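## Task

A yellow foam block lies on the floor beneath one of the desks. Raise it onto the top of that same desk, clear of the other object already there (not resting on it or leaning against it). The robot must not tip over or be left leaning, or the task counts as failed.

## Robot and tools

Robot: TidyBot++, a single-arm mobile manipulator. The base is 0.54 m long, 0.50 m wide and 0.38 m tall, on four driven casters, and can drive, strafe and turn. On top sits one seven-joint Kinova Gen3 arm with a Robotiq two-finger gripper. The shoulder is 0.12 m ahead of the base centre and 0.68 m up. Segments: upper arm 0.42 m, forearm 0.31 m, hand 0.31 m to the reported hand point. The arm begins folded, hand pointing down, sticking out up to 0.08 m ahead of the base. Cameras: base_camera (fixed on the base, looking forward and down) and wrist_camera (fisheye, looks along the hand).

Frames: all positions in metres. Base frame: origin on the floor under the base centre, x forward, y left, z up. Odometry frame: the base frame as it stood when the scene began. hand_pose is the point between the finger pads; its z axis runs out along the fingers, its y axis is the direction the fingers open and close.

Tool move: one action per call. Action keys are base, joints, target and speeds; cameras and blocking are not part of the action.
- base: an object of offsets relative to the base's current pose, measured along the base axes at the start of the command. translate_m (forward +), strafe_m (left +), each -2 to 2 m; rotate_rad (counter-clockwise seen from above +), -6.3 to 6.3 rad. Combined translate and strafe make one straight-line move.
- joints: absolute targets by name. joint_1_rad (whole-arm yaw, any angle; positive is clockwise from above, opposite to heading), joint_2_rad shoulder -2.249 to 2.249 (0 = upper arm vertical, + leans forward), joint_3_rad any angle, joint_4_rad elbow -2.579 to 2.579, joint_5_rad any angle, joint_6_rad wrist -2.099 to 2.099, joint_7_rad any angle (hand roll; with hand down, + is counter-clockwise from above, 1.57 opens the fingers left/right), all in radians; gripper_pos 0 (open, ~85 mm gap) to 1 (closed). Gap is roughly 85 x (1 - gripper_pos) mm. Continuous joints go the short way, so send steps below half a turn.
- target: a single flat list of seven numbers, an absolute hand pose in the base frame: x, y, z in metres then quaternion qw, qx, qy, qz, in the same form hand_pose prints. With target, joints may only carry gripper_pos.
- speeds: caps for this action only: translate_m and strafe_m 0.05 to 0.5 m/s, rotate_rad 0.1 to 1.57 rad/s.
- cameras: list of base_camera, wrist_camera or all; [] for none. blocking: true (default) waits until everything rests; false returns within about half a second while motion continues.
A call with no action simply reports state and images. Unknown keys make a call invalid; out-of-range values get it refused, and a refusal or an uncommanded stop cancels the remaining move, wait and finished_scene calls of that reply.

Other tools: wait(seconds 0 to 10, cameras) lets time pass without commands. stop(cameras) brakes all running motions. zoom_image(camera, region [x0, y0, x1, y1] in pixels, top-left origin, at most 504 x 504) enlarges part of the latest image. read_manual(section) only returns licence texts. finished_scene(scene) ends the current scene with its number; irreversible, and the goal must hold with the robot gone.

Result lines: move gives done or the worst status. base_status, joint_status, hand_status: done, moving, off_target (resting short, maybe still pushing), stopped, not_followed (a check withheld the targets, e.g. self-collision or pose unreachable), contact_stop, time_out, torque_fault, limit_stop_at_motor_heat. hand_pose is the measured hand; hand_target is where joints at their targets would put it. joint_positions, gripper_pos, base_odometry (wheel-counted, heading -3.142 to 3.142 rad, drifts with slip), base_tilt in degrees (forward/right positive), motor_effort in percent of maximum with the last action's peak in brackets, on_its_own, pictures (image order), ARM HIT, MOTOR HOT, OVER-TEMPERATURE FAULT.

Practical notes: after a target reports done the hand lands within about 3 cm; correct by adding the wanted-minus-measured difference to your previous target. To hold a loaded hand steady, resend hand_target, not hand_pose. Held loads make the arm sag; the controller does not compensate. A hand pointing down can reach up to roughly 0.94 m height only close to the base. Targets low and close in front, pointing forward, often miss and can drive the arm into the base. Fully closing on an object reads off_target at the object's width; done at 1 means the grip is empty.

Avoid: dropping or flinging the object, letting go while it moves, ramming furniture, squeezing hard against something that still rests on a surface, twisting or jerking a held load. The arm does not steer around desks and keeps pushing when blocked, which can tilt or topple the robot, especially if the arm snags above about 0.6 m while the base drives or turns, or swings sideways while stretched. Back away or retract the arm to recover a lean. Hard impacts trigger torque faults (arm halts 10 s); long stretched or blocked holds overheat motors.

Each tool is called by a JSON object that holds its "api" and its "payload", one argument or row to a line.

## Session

{"api": "move", "payload": {
  "joints": {"joint_2_rad": -0.6, "joint_3_rad": 3.14, "joint_4_rad": -2.2, "joint_5_rad": 0, "joint_6_rad": -0.35}
}}

Scene clock: 1.83 s.
move: done
base_odometry: x=+0.000 y=+0.000 heading=+0.000
base_tilt: forward=-0.1 right=+0.2
base_status: not commanded
joint_positions: joint_1_rad=+0.044 joint_2_rad=-0.583 joint_3_rad=+3.165 joint_4_rad=-2.208 joint_5_rad=-0.026 joint_6_rad=-0.382 joint_7_rad=+1.534 gripper_pos=+0.000
joint_status: all done
motor_effort: joint_1_rad=+0(1) joint_2_rad=-1(4) joint_3_rad=+0(1) joint_4_rad=+22(24) joint_5_rad=-1(3) joint_6_rad=+8(8) joint_7_rad=+0(1)
hand_pose: x=+0.4830 y=-0.0214 z=+0.8845 quat_wxyz=(-0.009, +0.842, -0.053, +0.537) (m; base frame)
hand_target: x=+0.4845 y=-0.0140 z=+0.9047 quat_wxyz=(+0.002, +0.827, -0.033, +0.561) (m; base frame)
hand_status: not commanded
pictures: base_camera, wrist_camera
camera_calibration:
wrist_camera: T_world_to_cam=[[-0.123673, -0.990744, -0.0559509, 0.0845292], [-0.416981, 0.10305, -0.903055, 1.0598], [0.900462, -0.0883534, -0.425866, 0.0785373], [0, 0, 0, 1]] pos_world=[0.381652, -0.0185269, 0.995237]

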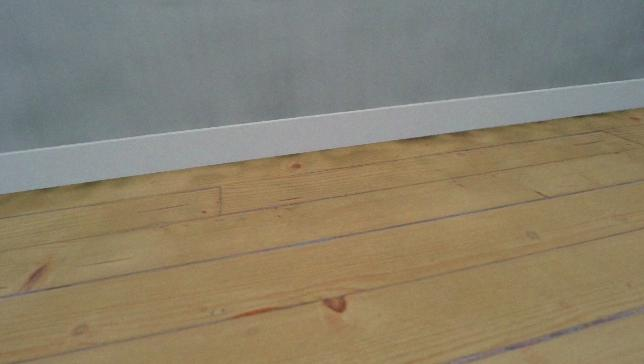

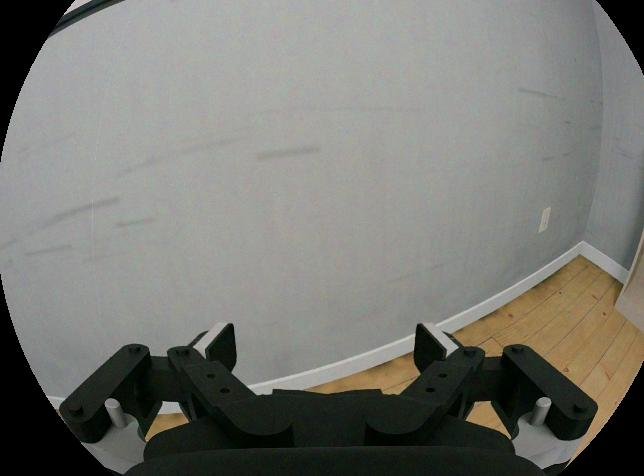

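{"api": "move", "payload": {
  "joints": {"joint_1_rad": -1.3},
  "cameras": ["wrist_camera"]
}}

{"api": "move", "payload": {
  "joints": {"joint_1_rad": -2.5},
  "cameras": ["wrist_camera"]
}}

{"api": "move", "payload": {
  "joints": {"joint_1_rad": -3.6},
  "cameras": ["wrist_camera"]
}}

Scene clock: 5.90 s.
move: done
base_odometry: x=+0.000 y=+0.000 heading=+0.000
base_tilt: forward=-0.1 right=+0.2
base_status: not commanded
joint_positions: joint_1_rad=-1.272 joint_2_rad=-0.583 joint_3_rad=+3.162 joint_4_rad=-2.208 joint_5_rad=-0.026 joint_6_rad=-0.379 joint_7_rad=+1.534 gripper_pos=+0.000
joint_status: all done
motor_effort: joint_1_rad=+1(2) joint_2_rad=+0(2) joint_3_rad=-1(1) joint_4_rad=+23(23) joint_5_rad=-1(3) joint_6_rad=+8(8) joint_7_rad=+0(1)
hand_pose: x=+0.2307 y=+0.3474 z=+0.8853 quat_wxyz=(-0.336, +0.697, +0.473, +0.421) (m; base frame)
hand_target: x=+0.2149 y=+0.3530 z=+0.9047 quat_wxyz=(-0.348, +0.668, +0.489, +0.440) (m; base frame)
hand_status: not commanded
pictures: wrist_camera
camera_calibration:
wrist_camera: T_world_to_cam=[[0.92835, -0.367686, -0.0545249, -0.0415519], [-0.201978, -0.375847, -0.904402, 1.03528], [0.312043, 0.850615, -0.423182, 0.145744], [0, 0, 0, 1]] pos_world=[0.202201, 0.249859, 0.995724]

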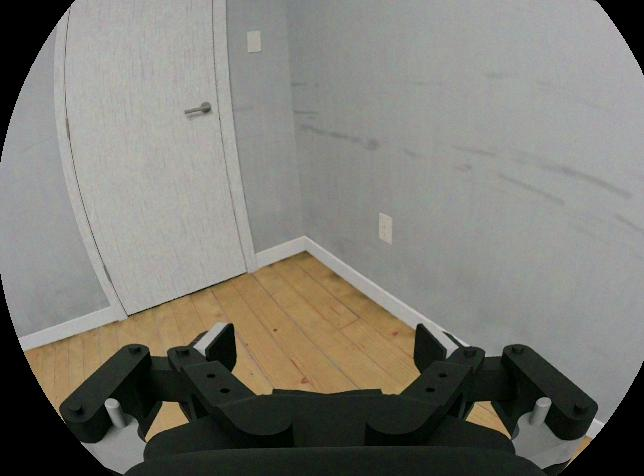

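Scene clock: 8.37 s.
move: done
base_odometry: x=+0.000 y=+0.000 heading=+0.000
base_tilt: forward=-0.1 right=+0.2
base_status: not commanded
joint_positions: joint_1_rad=-2.472 joint_2_rad=-0.583 joint_3_rad=+3.161 joint_4_rad=-2.208 joint_5_rad=-0.026 joint_6_rad=-0.379 joint_7_rad=+1.534 gripper_pos=+0.000
joint_status: all done
motor_effort: joint_1_rad=+0(2) joint_2_rad=-1(2) joint_3_rad=-1(1) joint_4_rad=+23(23) joint_5_rad=-1(2) joint_6_rad=+8(8) joint_7_rad=+0(1)
hand_pose: x=-0.1647 y=+0.2296 z=+0.8853 quat_wxyz=(-0.515, +0.308, +0.784, +0.158) (m; base frame)
hand_target: x=-0.1753 y=+0.2173 z=+0.9047 quat_wxyz=(-0.536, +0.275, +0.781, +0.167) (m; base frame)
hand_status: not commanded
pictures: wrist_camera
camera_calibration:
wrist_camera: T_world_to_cam=[[0.678411, 0.732703, -0.0538982, -0.0122606], [0.277656, -0.32362, -0.904531, 0.978256], [-0.680196, 0.598678, -0.422987, 0.263648], [0, 0, 0, 1]] pos_world=[-0.0839694, 0.167727, 0.995722]

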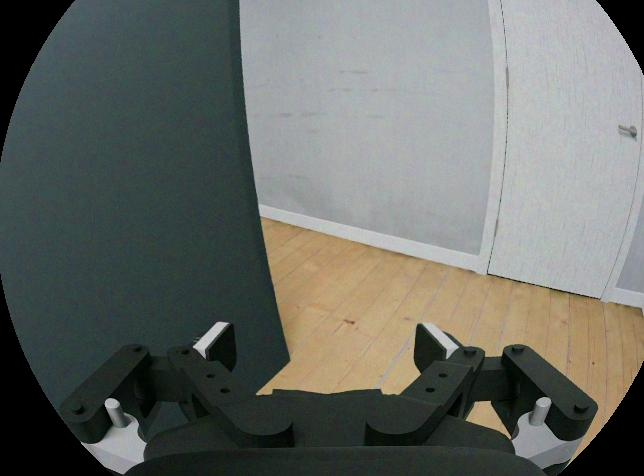

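Scene clock: 10.77 s.
move: done
base_odometry: x=+0.000 y=+0.000 heading=+0.000
base_tilt: forward=-0.1 right=+0.2
base_status: not commanded
joint_positions: joint_1_rad=-3.572 joint_2_rad=-0.583 joint_3_rad=+3.161 joint_4_rad=-2.208 joint_5_rad=-0.026 joint_6_rad=-0.379 joint_7_rad=+1.534 gripper_pos=+0.000
joint_status: all done
motor_effort: joint_1_rad=+0(1) joint_2_rad=+0(2) joint_3_rad=+0(1) joint_4_rad=+23(24) joint_5_rad=-1(2) joint_6_rad=+8(8) joint_7_rad=+0(1)
hand_pose: x=-0.2142 y=-0.1489 z=+0.8854 quat_wxyz=(-0.521, -0.148, +0.829, -0.135) (m; base frame)
hand_target: x=-0.2081 y=-0.1637 z=+0.9047 quat_wxyz=(-0.544, -0.174, +0.809, -0.138) (m; base frame)
hand_status: not commanded
pictures: wrist_camera
camera_calibration:
wrist_camera: T_world_to_cam=[[-0.345868, 0.936753, -0.0535585, 0.109459], [0.413969, 0.101122, -0.904657, 0.962193], [-0.842024, -0.335064, -0.422761, 0.282674], [0, 0, 0, 1]] pos_world=[-0.122441, -0.105121, 0.99582]

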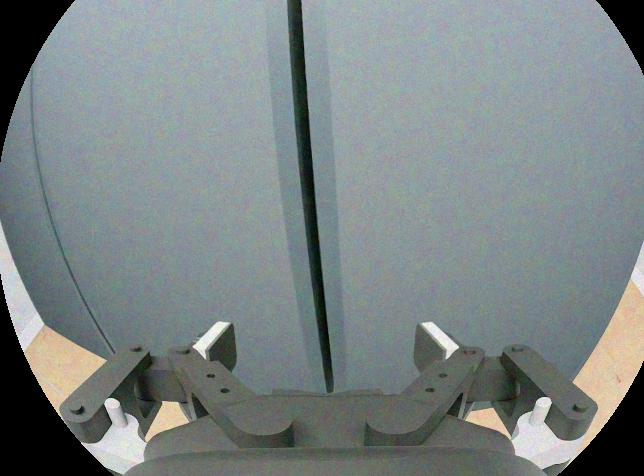

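{"api": "move", "payload": {
  "joints": {"joint_1_rad": 0},
  "base": {"rotate_rad": -2.936},
  "cameras": []
}}

{"api": "move", "payload": {
  "base": {"strafe_m": -1.22}
}}

Scene clock: 17.23 s.
move: done
base_odometry: x=+0.000 y=+0.000 heading=-2.935
base_tilt: forward=-0.1 right=+0.2
base_status: done
joint_positions: joint_1_rad=-6.255 joint_2_rad=-0.585 joint_3_rad=+3.159 joint_4_rad=-2.208 joint_5_rad=-0.026 joint_6_rad=-0.378 joint_7_rad=+1.534 gripper_pos=+0.000
joint_status: all done
motor_effort: joint_1_rad=+1(2) joint_2_rad=+0(3) joint_3_rad=+0(2) joint_4_rad=+22(24) joint_5_rad=-1(2) joint_6_rad=+7(8) joint_7_rad=+0(1)
hand_pose: x=+0.4834 y=-0.0133 z=+0.8865 quat_wxyz=(+0.013, -0.841, +0.044, -0.540) (m; base frame)
hand_target: x=+0.4848 y=+0.0020 z=+0.9047 quat_wxyz=(+0.010, -0.828, +0.014, -0.561) (m; base frame)
hand_status: not commanded
pictures: none
No camera images: "cameras" was empty.

Scene clock: 21.00 s.
move: done
base_odometry: x=-0.251 y=+1.194 heading=-2.936
base_tilt: forward=-0.1 right=+0.2
base_status: done
joint_positions: joint_1_rad=-6.256 joint_2_rad=-0.585 joint_3_rad=+3.157 joint_4_rad=-2.208 joint_5_rad=-0.026 joint_6_rad=-0.378 joint_7_rad=+1.534 gripper_pos=+0.000
joint_status: not commanded
motor_effort: joint_1_rad=+1(1) joint_2_rad=-1(2) joint_3_rad=+0(2) joint_4_rad=+23(24) joint_5_rad=-1(3) joint_6_rad=+8(8) joint_7_rad=+0(1)
hand_pose: x=+0.4834 y=-0.0121 z=+0.8865 quat_wxyz=(+0.013, -0.841, +0.042, -0.540) (m; base frame)
hand_target: x=+0.4848 y=+0.0020 z=+0.9047 quat_wxyz=(+0.010, -0.828, +0.014, -0.561) (m; base frame)
hand_status: not commanded
pictures: base_camera, wrist_camera
camera_calibration:
wrist_camera: T_world_to_cam=[[-0.10026, -0.993606, -0.0519049, 0.0790247], [-0.413476, 0.089058, -0.906149, 1.06166], [0.904978, -0.0693889, -0.419761, 0.0723666], [0, 0, 0, 1]] pos_world=[0.381406, -0.0110089, 0.996505]

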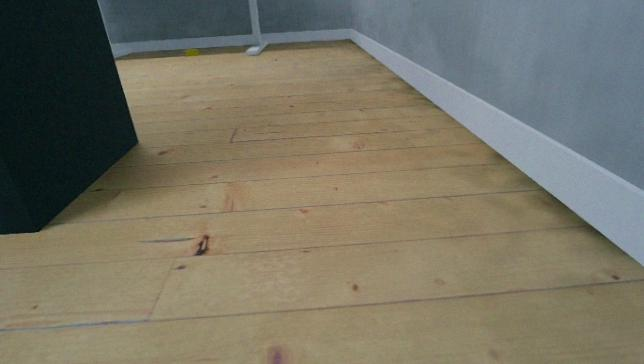

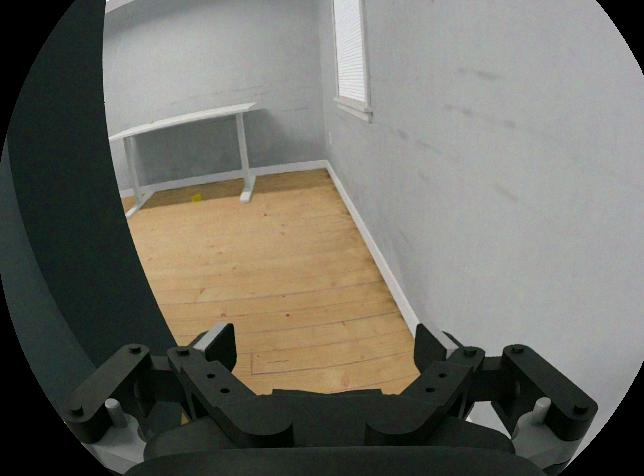

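{"api": "move", "payload": {
  "base": {"translate_m": 1.4},
  "cameras": []
}}

{"api": "move", "payload": {
  "base": {"translate_m": 0.65, "strafe_m": 1.1}
}}

Scene clock: 29.13 s.
move: done
base_odometry: x=-1.621 y=+0.908 heading=-2.936
base_tilt: forward=-0.1 right=+0.2
base_status: done
joint_positions: joint_1_rad=-6.256 joint_2_rad=-0.589 joint_3_rad=+3.157 joint_4_rad=-2.208 joint_5_rad=-0.026 joint_6_rad=-0.377 joint_7_rad=+1.534 gripper_pos=+0.000
joint_status: not commanded
motor_effort: joint_1_rad=+0(1) joint_2_rad=-1(3) joint_3_rad=+0(1) joint_4_rad=+22(24) joint_5_rad=-1(2) joint_6_rad=+8(8) joint_7_rad=+0(1)
hand_pose: x=+0.4827 y=-0.0121 z=+0.8882 quat_wxyz=(+0.013, -0.839, +0.042, -0.542) (m; base frame)
hand_target: x=+0.4848 y=+0.0020 z=+0.9047 quat_wxyz=(+0.010, -0.828, +0.014, -0.561) (m; base frame)
hand_status: not commanded
pictures: none
No camera images: "cameras" was empty.

Scene clock: 32.83 s.
move: done
base_odometry: x=-2.033 y=-0.302 heading=-2.936
base_tilt: forward=-0.1 right=+0.2
base_status: done
joint_positions: joint_1_rad=-6.256 joint_2_rad=-0.589 joint_3_rad=+3.156 joint_4_rad=-2.208 joint_5_rad=-0.026 joint_6_rad=-0.377 joint_7_rad=+1.534 gripper_pos=+0.000
joint_status: not commanded
motor_effort: joint_1_rad=+0(1) joint_2_rad=+0(2) joint_3_rad=+0(2) joint_4_rad=+23(24) joint_5_rad=-1(2) joint_6_rad=+8(8) joint_7_rad=+0(1)
hand_pose: x=+0.4827 y=-0.0117 z=+0.8883 quat_wxyz=(+0.013, -0.839, +0.042, -0.542) (m; base frame)
hand_target: x=+0.4848 y=+0.0020 z=+0.9047 quat_wxyz=(+0.010, -0.828, +0.014, -0.561) (m; base frame)
hand_status: not commanded
pictures: base_camera, wrist_camera
camera_calibration:
wrist_camera: T_world_to_cam=[[-0.0992827, -0.993706, -0.0518772, 0.0789555], [-0.408664, 0.0882544, -0.908408, 1.06267], [0.907269, -0.0689889, -0.414854, 0.0683465], [0, 0, 0, 1]] pos_world=[0.380103, -0.0106113, 0.997785]

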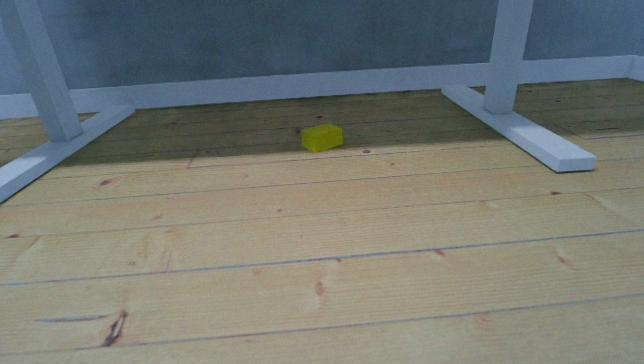

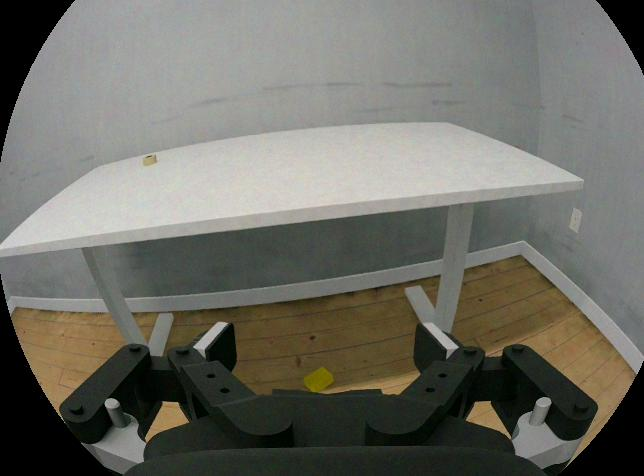

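{"api": "zoom_image", "payload": {
  "camera": "base_camera",
  "region": [282, 110, 362, 170]
}}

{"api": "zoom_image", "payload": {
  "camera": "wrist_camera",
  "region": [280, 350, 360, 400]
}}

Scaled by 6.300.

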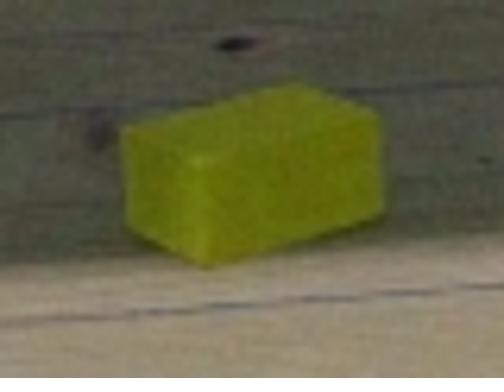

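Scaled by 6.300.

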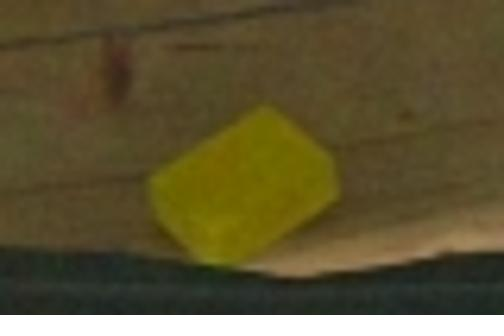

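{"api": "move", "payload": {
  "joints": {"joint_1_rad": 0, "joint_2_rad": 1.65, "joint_3_rad": 3.14, "joint_4_rad": -0.78, "joint_5_rad": 0, "joint_6_rad": -0.74, "joint_7_rad": 0.66},
  "base": {"translate_m": -0.1, "strafe_m": 0.05},
  "cameras": []
}}

{"api": "move", "payload": {
  "base": {"translate_m": 0.4}
}}

Scene clock: 44.70 s.
move: done
base_odometry: x=-1.925 y=-0.331 heading=-2.936
base_tilt: forward=-0.1 right=+0.2
base_status: done
joint_positions: joint_1_rad=-6.256 joint_2_rad=+1.620 joint_3_rad=+3.156 joint_4_rad=-0.796 joint_5_rad=-0.026 joint_6_rad=-0.703 joint_7_rad=+0.698 gripper_pos=+0.000
joint_status: all done
motor_effort: joint_1_rad=+0(1) joint_2_rad=-47(52) joint_3_rad=-1(2) joint_4_rad=+13(24) joint_5_rad=+0(3) joint_6_rad=+0(9) joint_7_rad=-1(1)
hand_pose: x=+0.7549 y=-0.0185 z=+0.1147 quat_wxyz=(+0.006, -0.896, +0.443, -0.010) (m; base frame)
hand_target: x=+0.7349 y=+0.0022 z=+0.0993 quat_wxyz=(-0.006, -0.898, +0.440, +0.013) (m; base frame)
hand_status: not commanded
pictures: none
No camera images: "cameras" was empty.

Scene clock: 46.77 s.
move: done
base_odometry: x=-2.317 y=-0.412 heading=-2.935
base_tilt: forward=-0.1 right=+0.2
base_status: done
joint_positions: joint_1_rad=-6.257 joint_2_rad=+1.621 joint_3_rad=+3.156 joint_4_rad=-0.787 joint_5_rad=-0.026 joint_6_rad=-0.708 joint_7_rad=+0.697 gripper_pos=+0.000
joint_status: not commanded
motor_effort: joint_1_rad=+0(3) joint_2_rad=-47(49) joint_3_rad=-1(2) joint_4_rad=+12(14) joint_5_rad=-1(2) joint_6_rad=+0(1) joint_7_rad=+0(1)
hand_pose: x=+0.7575 y=-0.0178 z=+0.1161 quat_wxyz=(+0.006, -0.896, +0.443, -0.011) (m; base frame)
hand_target: x=+0.7349 y=+0.0022 z=+0.0993 quat_wxyz=(-0.006, -0.898, +0.440, +0.013) (m; base frame)
hand_status: not commanded
pictures: base_camera, wrist_camera
camera_calibration:
wrist_camera: T_world_to_cam=[[-0.796952, -0.603525, 0.025019, 0.586606], [-0.603936, 0.796907, -0.0141809, 0.53066], [-0.0113793, -0.0264113, -0.999586, 0.262769], [0, 0, 0, 1]] pos_world=[0.790971, -0.061915, 0.25551]

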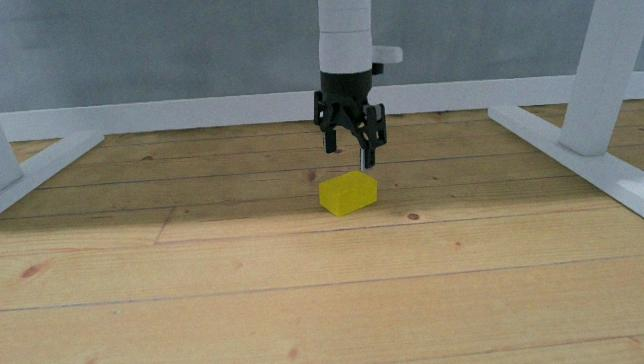

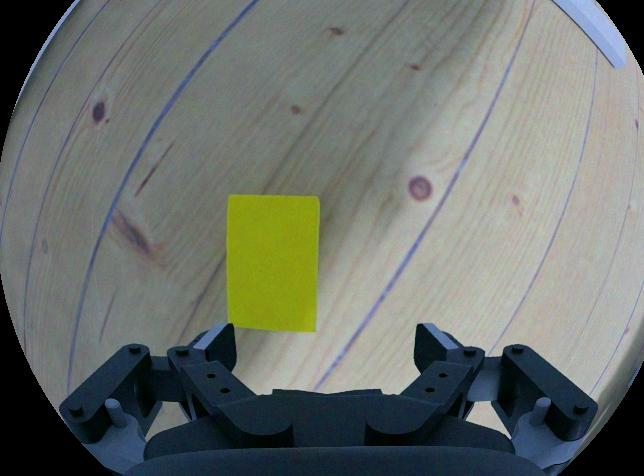

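{"api": "move", "payload": {
  "base": {"translate_m": 0.103},
  "cameras": []
}}

{"api": "move", "payload": {
  "joints": {"joint_2_rad": 1.69, "joint_4_rad": -0.9, "joint_6_rad": -0.55}
}}

Scene clock: 50.17 s.
move: done
base_odometry: x=-2.418 y=-0.434 heading=-2.935
base_tilt: forward=-0.1 right=+0.2
base_status: done
joint_positions: joint_1_rad=-6.258 joint_2_rad=+1.621 joint_3_rad=+3.156 joint_4_rad=-0.784 joint_5_rad=-0.026 joint_6_rad=-0.710 joint_7_rad=+0.697 gripper_pos=+0.000
joint_status: not commanded
motor_effort: joint_1_rad=+0(3) joint_2_rad=-47(49) joint_3_rad=-1(2) joint_4_rad=+12(14) joint_5_rad=+0(2) joint_6_rad=+0(1) joint_7_rad=+0(1)
hand_pose: x=+0.7583 y=-0.0172 z=+0.1164 quat_wxyz=(+0.007, -0.897, +0.443, -0.011) (m; base frame)
hand_target: x=+0.7349 y=+0.0022 z=+0.0993 quat_wxyz=(-0.006, -0.898, +0.440, +0.013) (m; base frame)
hand_status: not commanded
pictures: none
No camera images: "cameras" was empty.

Scene clock: 51.47 s.
move: done
base_odometry: x=-2.418 y=-0.434 heading=-2.935
base_tilt: forward=-0.1 right=+0.2
base_status: not commanded
joint_positions: joint_1_rad=-6.258 joint_2_rad=+1.665 joint_3_rad=+3.156 joint_4_rad=-0.884 joint_5_rad=-0.026 joint_6_rad=-0.583 joint_7_rad=+0.697 gripper_pos=+0.000
joint_status: all done
motor_effort: joint_1_rad=+0(1) joint_2_rad=-44(48) joint_3_rad=-1(1) joint_4_rad=+11(13) joint_5_rad=-1(2) joint_6_rad=-1(1) joint_7_rad=+0(1)
hand_pose: x=+0.7165 y=-0.0173 z=+0.0701 quat_wxyz=(+0.002, -0.896, +0.443, -0.005) (m; base frame)
hand_target: x=+0.7020 y=+0.0022 z=+0.0528 quat_wxyz=(+0.001, -0.898, +0.440, +0.000) (m; base frame)
hand_status: not commanded
pictures: base_camera, wrist_camera
camera_calibration:
wrist_camera: T_world_to_cam=[[-0.796978, -0.602782, 0.0384738, 0.554487], [-0.603419, 0.797396, -0.00663596, 0.504042], [-0.0266789, -0.0285046, -0.999238, 0.227261], [0, 0, 0, 1]] pos_world=[0.752125, -0.0612082, 0.209099]

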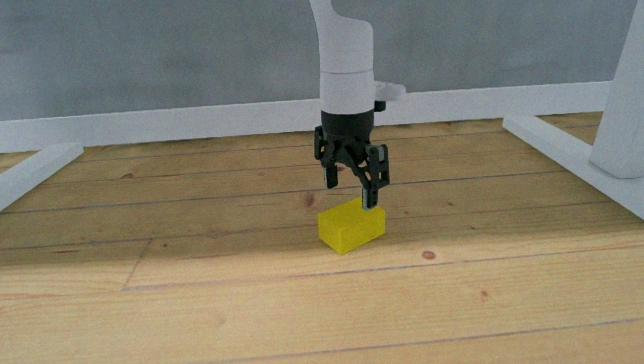

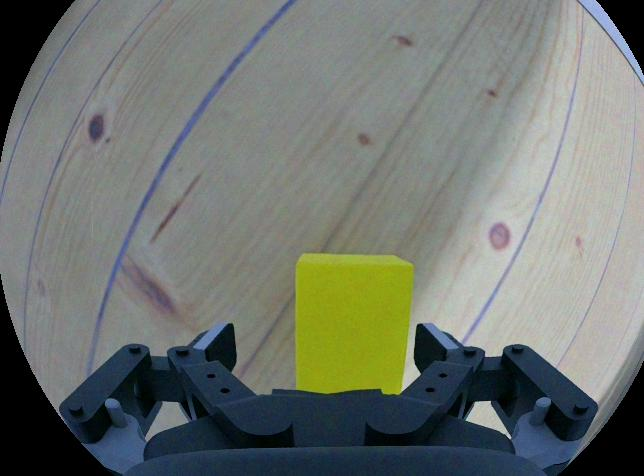

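{"api": "move", "payload": {
  "base": {"translate_m": -0.004, "strafe_m": 0.004},
  "cameras": []
}}

{"api": "move", "payload": {
  "joints": {"joint_2_rad": 1.768, "joint_4_rad": -0.83, "joint_6_rad": -0.525}
}}

Scene clock: 53.77 s.
move: done
base_odometry: x=-2.413 y=-0.437 heading=-2.935
base_tilt: forward=-0.1 right=+0.2
base_status: done
joint_positions: joint_1_rad=-6.262 joint_2_rad=+1.665 joint_3_rad=+3.156 joint_4_rad=-0.884 joint_5_rad=-0.026 joint_6_rad=-0.582 joint_7_rad=+0.697 gripper_pos=+0.000
joint_status: not commanded
motor_effort: joint_1_rad=+1(3) joint_2_rad=-45(46) joint_3_rad=+0(2) joint_4_rad=+10(12) joint_5_rad=-1(2) joint_6_rad=-1(1) joint_7_rad=+0(1)
hand_pose: x=+0.7164 y=-0.0150 z=+0.0700 quat_wxyz=(+0.002, -0.897, +0.442, -0.005) (m; base frame)
hand_target: x=+0.7020 y=+0.0022 z=+0.0528 quat_wxyz=(+0.001, -0.898, +0.440, +0.000) (m; base frame)
hand_status: not commanded
pictures: none
No camera images: "cameras" was empty.

Scene clock: 55.00 s.
move: off_target
base_odometry: x=-2.413 y=-0.437 heading=-2.935
base_tilt: forward=-0.1 right=+0.2
base_status: not commanded
joint_positions: joint_1_rad=-6.262 joint_2_rad=+1.709 joint_3_rad=+3.156 joint_4_rad=-0.841 joint_5_rad=-0.025 joint_6_rad=-0.566 joint_7_rad=+0.694 gripper_pos=+0.000
joint_status: joint_2_rad off_target (ended at +1.709, target +1.768); the others done
motor_effort: joint_1_rad=-2(4) joint_2_rad=-36(46) joint_3_rad=-3(5) joint_4_rad=+13(14) joint_5_rad=-3(4) joint_6_rad=+6(9) joint_7_rad=+0(1)
hand_pose: x=+0.7191 y=-0.0150 z=+0.0516 quat_wxyz=(+0.005, -0.897, +0.442, -0.012) (m; base frame)
hand_target: x=+0.7000 y=+0.0022 z=+0.0191 quat_wxyz=(+0.005, -0.898, +0.440, -0.008) (m; base frame)
hand_status: not commanded
pictures: base_camera, wrist_camera
camera_calibration:
wrist_camera: T_world_to_cam=[[-0.796037, -0.604676, 0.0263173, 0.558541], [-0.605153, 0.795932, -0.0168243, 0.505359], [-0.0107735, -0.0293188, -0.999512, 0.197497], [0, 0, 0, 1]] pos_world=[0.752566, -0.0587046, 0.191203]

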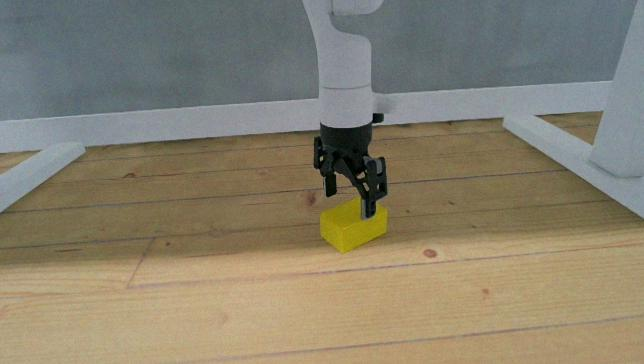

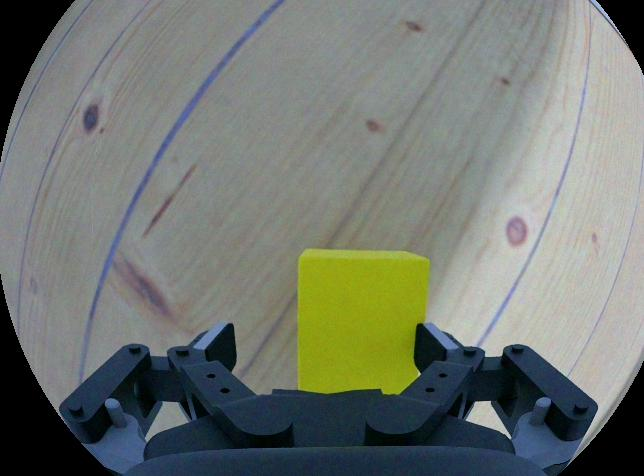

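{"api": "move", "payload": {
  "joints": {"joint_2_rad": 1.65, "joint_4_rad": -0.9, "joint_6_rad": -0.59},
  "cameras": []
}}

{"api": "move", "payload": {
  "base": {"translate_m": -0.013, "strafe_m": -0.011}
}}

Scene clock: 58.37 s.
move: done
base_odometry: x=-2.413 y=-0.437 heading=-2.935
base_tilt: forward=-0.1 right=+0.2
base_status: not commanded
joint_positions: joint_1_rad=-6.263 joint_2_rad=+1.648 joint_3_rad=+3.156 joint_4_rad=-0.882 joint_5_rad=-0.025 joint_6_rad=-0.569 joint_7_rad=+0.694 gripper_pos=+0.000
joint_status: all done
motor_effort: joint_1_rad=+1(2) joint_2_rad=-45(47) joint_3_rad=+0(3) joint_4_rad=+11(13) joint_5_rad=-1(3) joint_6_rad=+0(7) joint_7_rad=+0(1)
hand_pose: x=+0.7318 y=-0.0149 z=+0.0807 quat_wxyz=(+0.009, -0.897, +0.442, -0.019) (m; base frame)
hand_target: x=+0.7142 y=+0.0022 z=+0.0763 quat_wxyz=(+0.001, -0.898, +0.440, +0.000) (m; base frame)
hand_status: not commanded
pictures: none
No camera images: "cameras" was empty.

Scene clock: 59.03 s.
move: done
base_odometry: x=-2.402 y=-0.423 heading=-2.935
base_tilt: forward=-0.1 right=+0.2
base_status: done
joint_positions: joint_1_rad=-6.267 joint_2_rad=+1.647 joint_3_rad=+3.156 joint_4_rad=-0.887 joint_5_rad=-0.025 joint_6_rad=-0.570 joint_7_rad=+0.694 gripper_pos=+0.000
joint_status: not commanded
motor_effort: joint_1_rad=+0(3) joint_2_rad=-45(47) joint_3_rad=-1(2) joint_4_rad=+10(12) joint_5_rad=-1(2) joint_6_rad=+0(1) joint_7_rad=+0(1)
hand_pose: x=+0.7300 y=-0.0123 z=+0.0806 quat_wxyz=(+0.008, -0.898, +0.441, -0.018) (m; base frame)
hand_target: x=+0.7142 y=+0.0022 z=+0.0763 quat_wxyz=(+0.001, -0.898, +0.440, +0.000) (m; base frame)
hand_status: not commanded
pictures: base_camera, wrist_camera
camera_calibration:
wrist_camera: T_world_to_cam=[[-0.793891, -0.60784, 0.0163415, 0.567292], [-0.608057, 0.793525, -0.0241958, 0.512987], [0.00173978, -0.0291454, -0.999574, 0.217559], [0, 0, 0, 1]] pos_world=[0.761915, -0.0559039, 0.220608]

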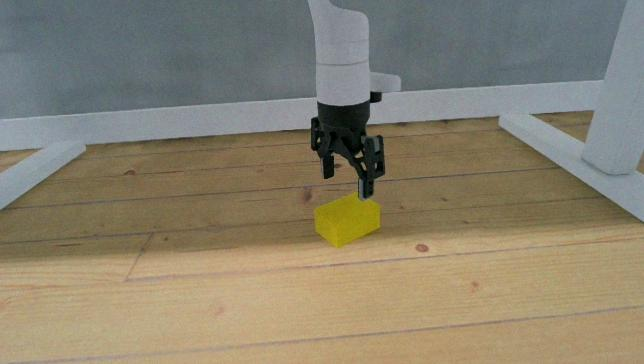

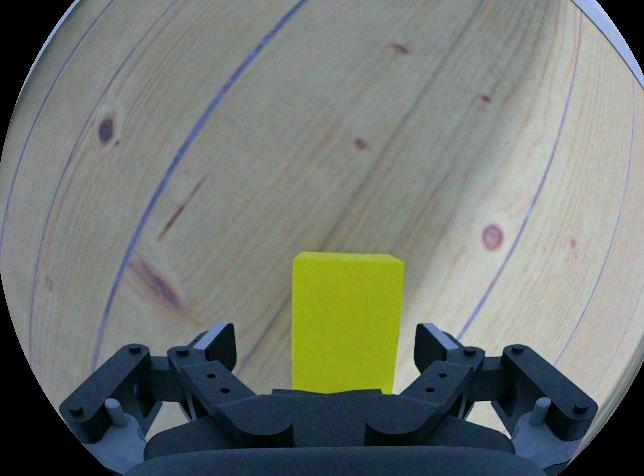

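{"api": "move", "payload": {
  "base": {"translate_m": -0.006, "strafe_m": -0.002},
  "cameras": []
}}

{"api": "move", "payload": {
  "joints": {"joint_2_rad": 1.735, "joint_4_rad": -0.8, "joint_6_rad": -0.56}
}}

Scene clock: 60.57 s.
move: done
base_odometry: x=-2.397 y=-0.420 heading=-2.934
base_tilt: forward=-0.1 right=+0.2
base_status: done
joint_positions: joint_1_rad=-6.267 joint_2_rad=+1.646 joint_3_rad=+3.156 joint_4_rad=-0.888 joint_5_rad=-0.025 joint_6_rad=-0.570 joint_7_rad=+0.694 gripper_pos=+0.000
joint_status: not commanded
motor_effort: joint_1_rad=+0(3) joint_2_rad=-44(47) joint_3_rad=-1(2) joint_4_rad=+10(13) joint_5_rad=+0(2) joint_6_rad=+0(1) joint_7_rad=+0(1)
hand_pose: x=+0.7298 y=-0.0121 z=+0.0807 quat_wxyz=(+0.008, -0.898, +0.440, -0.017) (m; base frame)
hand_target: x=+0.7142 y=+0.0022 z=+0.0763 quat_wxyz=(+0.001, -0.898, +0.440, +0.000) (m; base frame)
hand_status: not commanded
pictures: none
No camera images: "cameras" was empty.

Scene clock: 61.57 s.
move: done
base_odometry: x=-2.397 y=-0.420 heading=-2.934
base_tilt: forward=-0.1 right=+0.2
base_status: not commanded
joint_positions: joint_1_rad=-6.267 joint_2_rad=+1.701 joint_3_rad=+3.156 joint_4_rad=-0.811 joint_5_rad=-0.025 joint_6_rad=-0.570 joint_7_rad=+0.694 gripper_pos=+0.000
joint_status: all done
motor_effort: joint_1_rad=+0(1) joint_2_rad=-46(47) joint_3_rad=-1(1) joint_4_rad=+11(12) joint_5_rad=+0(2) joint_6_rad=+0(1) joint_7_rad=+0(1)
hand_pose: x=+0.7395 y=-0.0120 z=+0.0620 quat_wxyz=(+0.013, -0.898, +0.440, -0.027) (m; base frame)
hand_target: x=+0.7278 y=+0.0022 z=+0.0438 quat_wxyz=(+0.011, -0.898, +0.440, -0.021) (m; base frame)
hand_status: not commanded
pictures: base_camera, wrist_camera
camera_calibration:
wrist_camera: T_world_to_cam=[[-0.793304, -0.608826, -0.000172279, 0.576009], [-0.608401, 0.79276, -0.0371303, 0.519169], [0.0227425, -0.0293508, -0.99931, 0.183464], [0, 0, 0, 1]] pos_world=[0.768641, -0.0555028, 0.202713]

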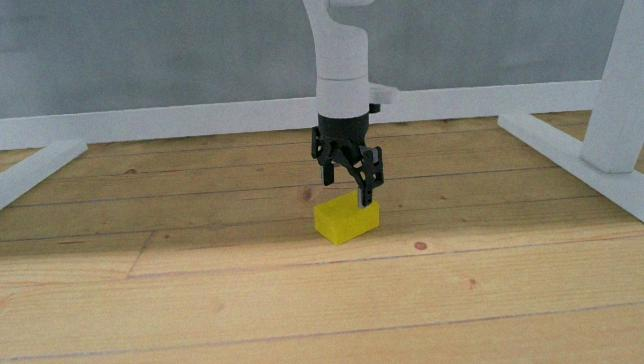

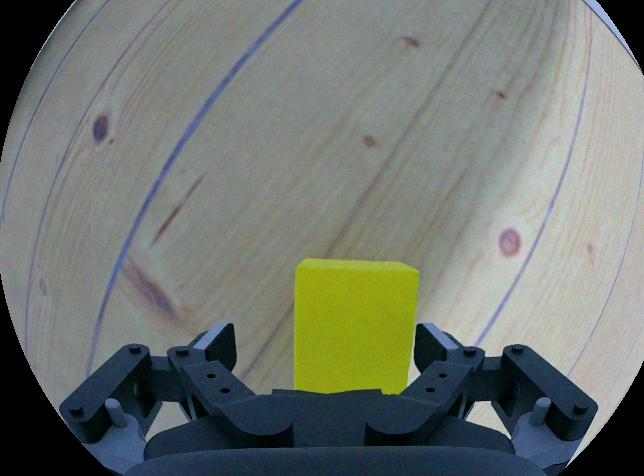

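{"api": "move", "payload": {
  "base": {"translate_m": -0.015, "strafe_m": -0.006},
  "cameras": []
}}

{"api": "move", "payload": {
  "joints": {"joint_2_rad": 1.76, "joint_4_rad": -0.79, "joint_6_rad": -0.59}
}}

Scene clock: 63.20 s.
move: done
base_odometry: x=-2.383 y=-0.411 heading=-2.934
base_tilt: forward=-0.1 right=+0.2
base_status: done
joint_positions: joint_1_rad=-6.267 joint_2_rad=+1.704 joint_3_rad=+3.156 joint_4_rad=-0.809 joint_5_rad=-0.025 joint_6_rad=-0.570 joint_7_rad=+0.694 gripper_pos=+0.000
joint_status: not commanded
motor_effort: joint_1_rad=+1(2) joint_2_rad=-46(48) joint_3_rad=-1(2) joint_4_rad=+11(13) joint_5_rad=-1(2) joint_6_rad=+0(1) joint_7_rad=+0(1)
hand_pose: x=+0.7387 y=-0.0118 z=+0.0604 quat_wxyz=(+0.012, -0.898, +0.440, -0.026) (m; base frame)
hand_target: x=+0.7278 y=+0.0022 z=+0.0438 quat_wxyz=(+0.011, -0.898, +0.440, -0.021) (m; base frame)
hand_status: not commanded
pictures: none
No camera images: "cameras" was empty.

Scene clock: 63.97 s.
move: done
base_odometry: x=-2.383 y=-0.411 heading=-2.934
base_tilt: forward=-0.1 right=+0.2
base_status: not commanded
joint_positions: joint_1_rad=-6.267 joint_2_rad=+1.726 joint_3_rad=+3.156 joint_4_rad=-0.801 joint_5_rad=-0.025 joint_6_rad=-0.576 joint_7_rad=+0.694 gripper_pos=+0.000
joint_status: all done
motor_effort: joint_1_rad=+1(1) joint_2_rad=-46(46) joint_3_rad=-1(2) joint_4_rad=+11(12) joint_5_rad=-1(2) joint_6_rad=+0(1) joint_7_rad=+0(1)
hand_pose: x=+0.7282 y=-0.0115 z=+0.0490 quat_wxyz=(+0.008, -0.898, +0.440, -0.018) (m; base frame)
hand_target: x=+0.7081 y=+0.0022 z=+0.0305 quat_wxyz=(+0.001, -0.898, +0.440, +0.000) (m; base frame)
hand_status: not commanded
pictures: base_camera, wrist_camera
camera_calibration:
wrist_camera: T_world_to_cam=[[-0.792856, -0.609207, 0.0157258, 0.566194], [-0.609405, 0.792486, -0.0243079, 0.511539], [0.00234606, -0.0288561, -0.999581, 0.185556], [0, 0, 0, 1]] pos_world=[0.760209, -0.0551044, 0.189009]

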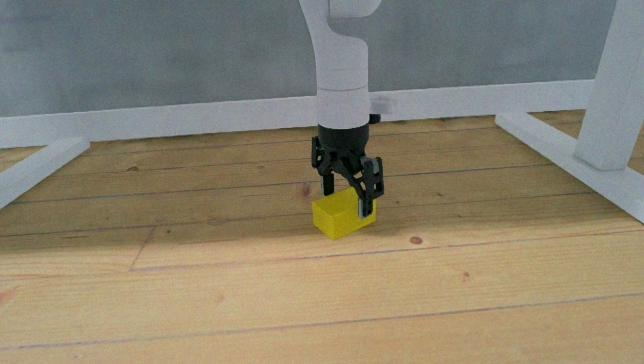

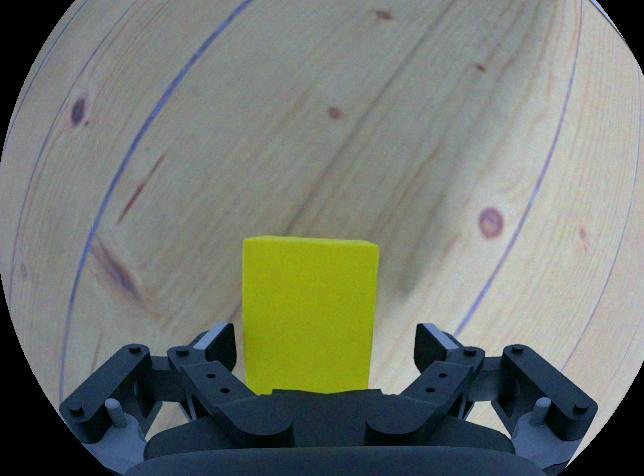

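{"api": "move", "payload": {
  "joints": {"joint_2_rad": 1.8, "joint_4_rad": -0.755, "joint_6_rad": -0.59}
}}

Scene clock: 65.43 s.
move: done
base_odometry: x=-2.383 y=-0.411 heading=-2.934
base_tilt: forward=-0.1 right=+0.2
base_status: not commanded
joint_positions: joint_1_rad=-6.267 joint_2_rad=+1.766 joint_3_rad=+3.156 joint_4_rad=-0.764 joint_5_rad=-0.025 joint_6_rad=-0.576 joint_7_rad=+0.694 gripper_pos=+0.000
joint_status: all done
motor_effort: joint_1_rad=+0(1) joint_2_rad=-44(47) joint_3_rad=-1(1) joint_4_rad=+11(12) joint_5_rad=-1(2) joint_6_rad=+0(1) joint_7_rad=+0(1)
hand_pose: x=+0.7228 y=-0.0113 z=+0.0313 quat_wxyz=(+0.007, -0.898, +0.440, -0.016) (m; base frame)
hand_target: x=+0.7017 y=+0.0022 z=+0.0131 quat_wxyz=(+0.000, -0.898, +0.440, +0.002) (m; base frame)
hand_status: not commanded
pictures: base_camera, wrist_camera
camera_calibration:
wrist_camera: T_world_to_cam=[[-0.792476, -0.609609, 0.0189456, 0.56194], [-0.609901, 0.792184, -0.0215812, 0.507922], [-0.00185226, -0.0286575, -0.999588, 0.170963], [0, 0, 0, 1]] pos_world=[0.755423, -0.0549049, 0.171208]

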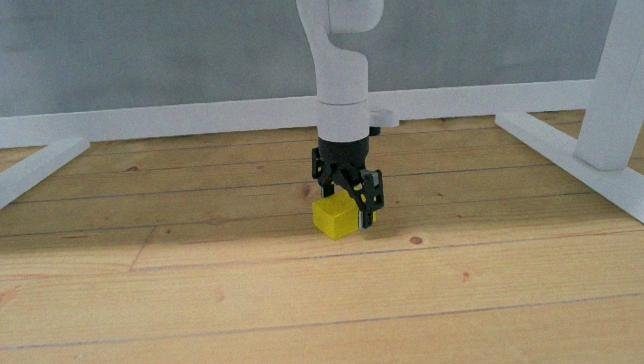

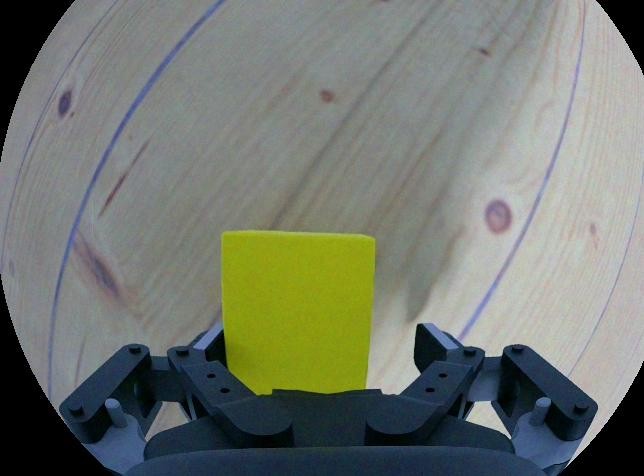

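{"api": "zoom_image", "payload": {
  "camera": "base_camera",
  "region": [294, 130, 404, 250]
}}

{"api": "zoom_image", "payload": {
  "camera": "wrist_camera",
  "region": [170, 220, 450, 400]
}}

Scaled by 4.200.

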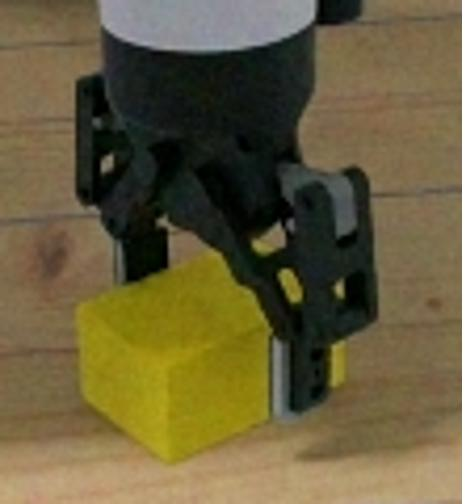

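Scaled by 1.800.

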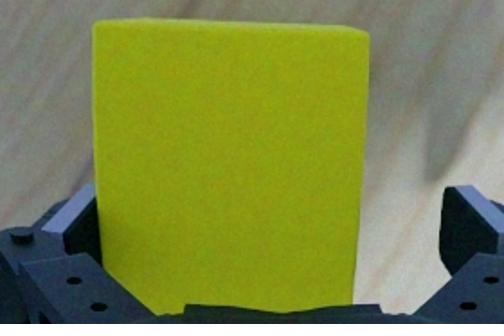

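{"api": "move", "payload": {
  "joints": {"gripper_pos": 1}
}}

Scene clock: 68.43 s.
move: off_target
base_odometry: x=-2.383 y=-0.411 heading=-2.934
base_tilt: forward=-0.1 right=+0.2
base_status: not commanded
joint_positions: joint_1_rad=-6.267 joint_2_rad=+1.764 joint_3_rad=+3.156 joint_4_rad=-0.764 joint_5_rad=-0.025 joint_6_rad=-0.581 joint_7_rad=+0.694 gripper_pos=+0.397
joint_status: gripper_pos off_target (ended at +0.397, target +1.000)
motor_effort: joint_1_rad=+0(1) joint_2_rad=-42(45) joint_3_rad=-1(2) joint_4_rad=+11(12) joint_5_rad=-2(2) joint_6_rad=+1(4) joint_7_rad=+0(1)
hand_pose: x=+0.7228 y=-0.0113 z=+0.0326 quat_wxyz=(+0.007, -0.898, +0.440, -0.015) (m; base frame)
hand_target: x=+0.7017 y=+0.0022 z=+0.0131 quat_wxyz=(+0.000, -0.898, +0.440, +0.002) (m; base frame)
hand_status: not commanded
pictures: base_camera, wrist_camera
camera_calibration:
wrist_camera: T_world_to_cam=[[-0.7924, -0.609637, 0.0211049, 0.561731], [-0.609984, 0.792166, -0.0197934, 0.507891], [-0.00465179, -0.028558, -0.999581, 0.174283], [0, 0, 0, 1]] pos_world=[0.755732, -0.0549052, 0.172407]

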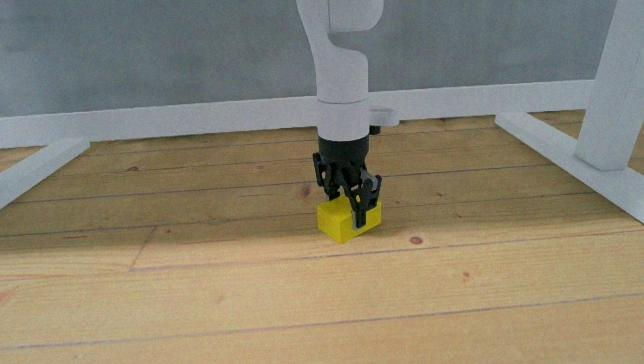

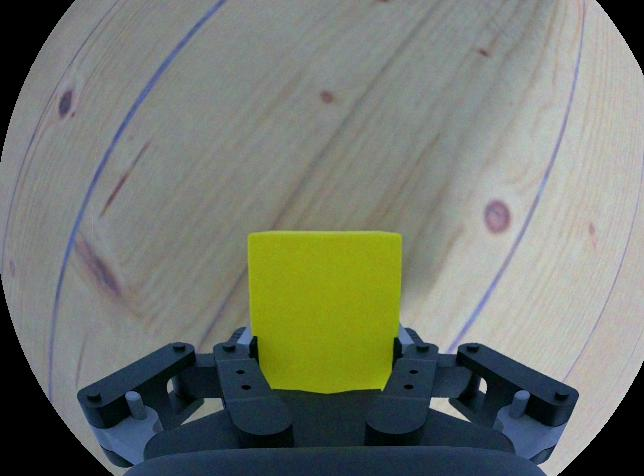

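{"api": "move", "payload": {
  "joints": {"joint_2_rad": 1.65, "joint_4_rad": -0.78, "joint_6_rad": -0.72},
  "cameras": []
}}

{"api": "move", "payload": {
  "base": {"translate_m": -0.7},
  "speeds": {"translate_m": 0.4},
  "cameras": ["base_camera"]
}}

{"api": "move", "payload": {
  "joints": {"joint_2_rad": -0.6, "joint_4_rad": -2.2, "joint_6_rad": -0.35, "joint_7_rad": 1.57}
}}

Scene clock: 71.30 s.
move: done
base_odometry: x=-2.383 y=-0.411 heading=-2.934
base_tilt: forward=-0.1 right=+0.2
base_status: not commanded
joint_positions: joint_1_rad=-6.267 joint_2_rad=+1.632 joint_3_rad=+3.156 joint_4_rad=-0.770 joint_5_rad=-0.025 joint_6_rad=-0.685 joint_7_rad=+0.694 gripper_pos=+0.397
joint_status: all done
motor_effort: joint_1_rad=+1(1) joint_2_rad=-47(51) joint_3_rad=-1(2) joint_4_rad=+12(14) joint_5_rad=-1(2) joint_6_rad=+0(1) joint_7_rad=+0(1)
hand_pose: x=+0.7675 y=-0.0114 z=+0.1128 quat_wxyz=(+0.012, -0.898, +0.439, -0.024) (m; base frame)
hand_target: x=+0.7411 y=+0.0022 z=+0.0992 quat_wxyz=(-0.001, -0.898, +0.440, +0.004) (m; base frame)
hand_status: not commanded
pictures: none
No camera images: "cameras" was empty.

Scene clock: 74.13 s.
move: done
base_odometry: x=-1.698 y=-0.267 heading=-2.934
base_tilt: forward=-0.1 right=+0.2
base_status: done
joint_positions: joint_1_rad=-6.267 joint_2_rad=+1.632 joint_3_rad=+3.156 joint_4_rad=-0.771 joint_5_rad=-0.025 joint_6_rad=-0.690 joint_7_rad=+0.694 gripper_pos=+0.397
joint_status: not commanded
motor_effort: joint_1_rad=+0(2) joint_2_rad=-48(49) joint_3_rad=-1(2) joint_4_rad=+12(14) joint_5_rad=+0(2) joint_6_rad=+0(1) joint_7_rad=+0(1)
hand_pose: x=+0.7661 y=-0.0114 z=+0.1127 quat_wxyz=(+0.011, -0.898, +0.439, -0.022) (m; base frame)
hand_target: x=+0.7411 y=+0.0022 z=+0.0992 quat_wxyz=(-0.001, -0.898, +0.440, +0.004) (m; base frame)
hand_status: not commanded
pictures: base_camera

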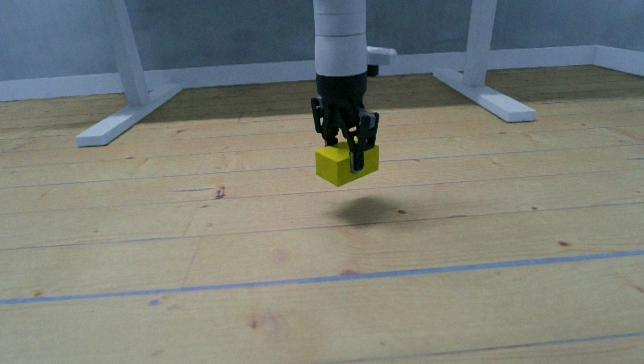

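Scene clock: 77.43 s.
move: done
base_odometry: x=-1.698 y=-0.267 heading=-2.934
base_tilt: forward=-0.1 right=+0.2
base_status: not commanded
joint_positions: joint_1_rad=-6.267 joint_2_rad=-0.583 joint_3_rad=+3.156 joint_4_rad=-2.176 joint_5_rad=-0.025 joint_6_rad=-0.382 joint_7_rad=+1.531 gripper_pos=+0.397
joint_status: all done
motor_effort: joint_1_rad=+1(1) joint_2_rad=-1(52) joint_3_rad=+0(2) joint_4_rad=+23(24) joint_5_rad=-1(2) joint_6_rad=+8(9) joint_7_rad=+0(1)
hand_pose: x=+0.4880 y=-0.0076 z=+0.9037 quat_wxyz=(+0.017, -0.834, +0.037, -0.550) (m; base frame)
hand_target: x=+0.4848 y=+0.0020 z=+0.9047 quat_wxyz=(+0.000, -0.828, +0.000, -0.561) (m; base frame)
hand_status: not commanded
pictures: base_camera, wrist_camera
camera_calibration:
wrist_camera: T_world_to_cam=[[-0.0877769, -0.994647, -0.0545211, 0.0811531], [-0.391329, 0.0847632, -0.916339, 1.07712], [0.916055, -0.0590977, -0.396674, 0.049616], [0, 0, 0, 1]] pos_world=[0.383181, -0.00764932, 1.01111]

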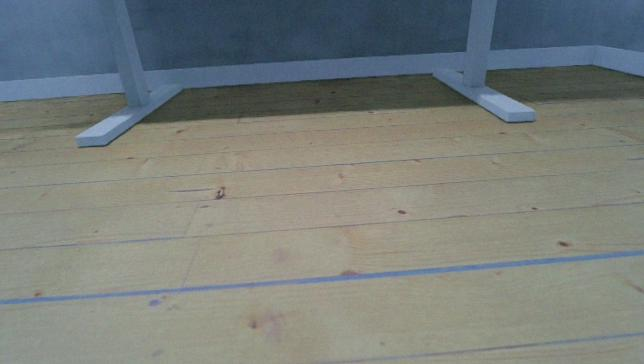

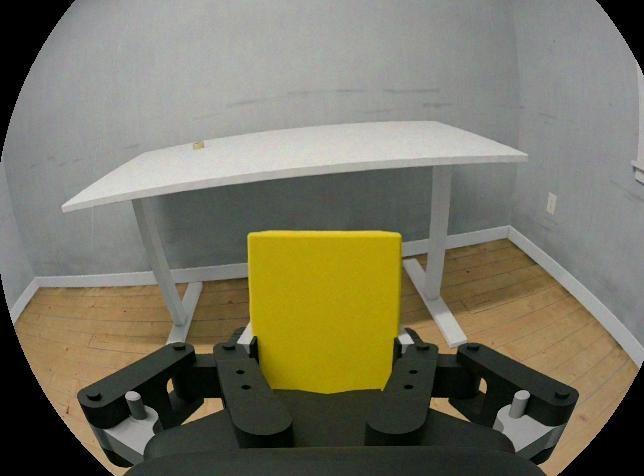

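{"api": "move", "payload": {
  "joints": {"joint_2_rad": 0.375, "joint_4_rad": -0.78, "joint_6_rad": -2.05},
  "base": {"rotate_rad": 0.07},
  "cameras": []
}}

{"api": "move", "payload": {
  "base": {"translate_m": 0.45, "strafe_m": -0.1}
}}

Scene clock: 84.93 s.
move: done
base_odometry: x=-1.698 y=-0.267 heading=-2.864
base_tilt: forward=-0.1 right=+0.2
base_status: done
joint_positions: joint_1_rad=-6.267 joint_2_rad=+0.346 joint_3_rad=+3.153 joint_4_rad=-0.796 joint_5_rad=-0.025 joint_6_rad=-2.012 joint_7_rad=+1.533 gripper_pos=+0.397
joint_status: all done
motor_effort: joint_1_rad=+0(1) joint_2_rad=-27(28) joint_3_rad=-1(2) joint_4_rad=+16(25) joint_5_rad=-1(2) joint_6_rad=+0(9) joint_7_rad=+0(1)
hand_pose: x=+0.5439 y=-0.0022 z=+0.8970 quat_wxyz=(+0.009, -1.000, +0.027, +0.006) (m; base frame)
hand_target: x=+0.5410 y=+0.0019 z=+0.8896 quat_wxyz=(+0.000, -0.999, +0.000, +0.032) (m; base frame)
hand_status: not commanded
pictures: none
No camera images: "cameras" was empty.

Scene clock: 87.17 s.
move: done
base_odometry: x=-2.158 y=-0.294 heading=-2.864
base_tilt: forward=-0.1 right=+0.2
base_status: done
joint_positions: joint_1_rad=-6.267 joint_2_rad=+0.361 joint_3_rad=+3.153 joint_4_rad=-0.794 joint_5_rad=-0.025 joint_6_rad=-2.018 joint_7_rad=+1.533 gripper_pos=+0.397
joint_status: not commanded
motor_effort: joint_1_rad=+0(2) joint_2_rad=-27(31) joint_3_rad=+0(1) joint_4_rad=+16(18) joint_5_rad=-2(3) joint_6_rad=+0(1) joint_7_rad=+0(1)
hand_pose: x=+0.5456 y=-0.0022 z=+0.8913 quat_wxyz=(+0.009, -0.999, +0.027, +0.016) (m; base frame)
hand_target: x=+0.5410 y=+0.0019 z=+0.8896 quat_wxyz=(+0.000, -0.999, +0.000, +0.032) (m; base frame)
hand_status: not commanded
pictures: base_camera, wrist_camera
camera_calibration:
wrist_camera: T_world_to_cam=[[-0.0567404, -0.99797, 0.028931, -0.000467235], [-0.997818, 0.0576638, 0.0321508, 0.57326], [-0.0337538, -0.0270437, -0.999064, 1.04747], [0, 0, 0, 1]] pos_world=[0.607339, -0.00519527, 1.02807]

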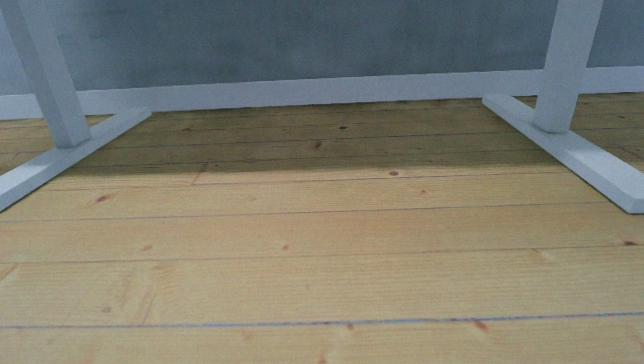

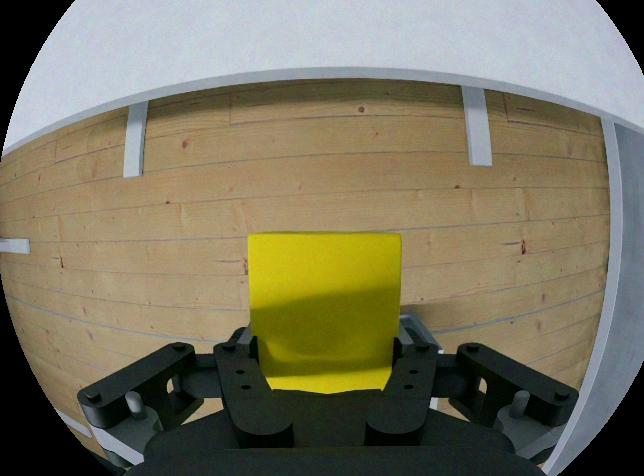

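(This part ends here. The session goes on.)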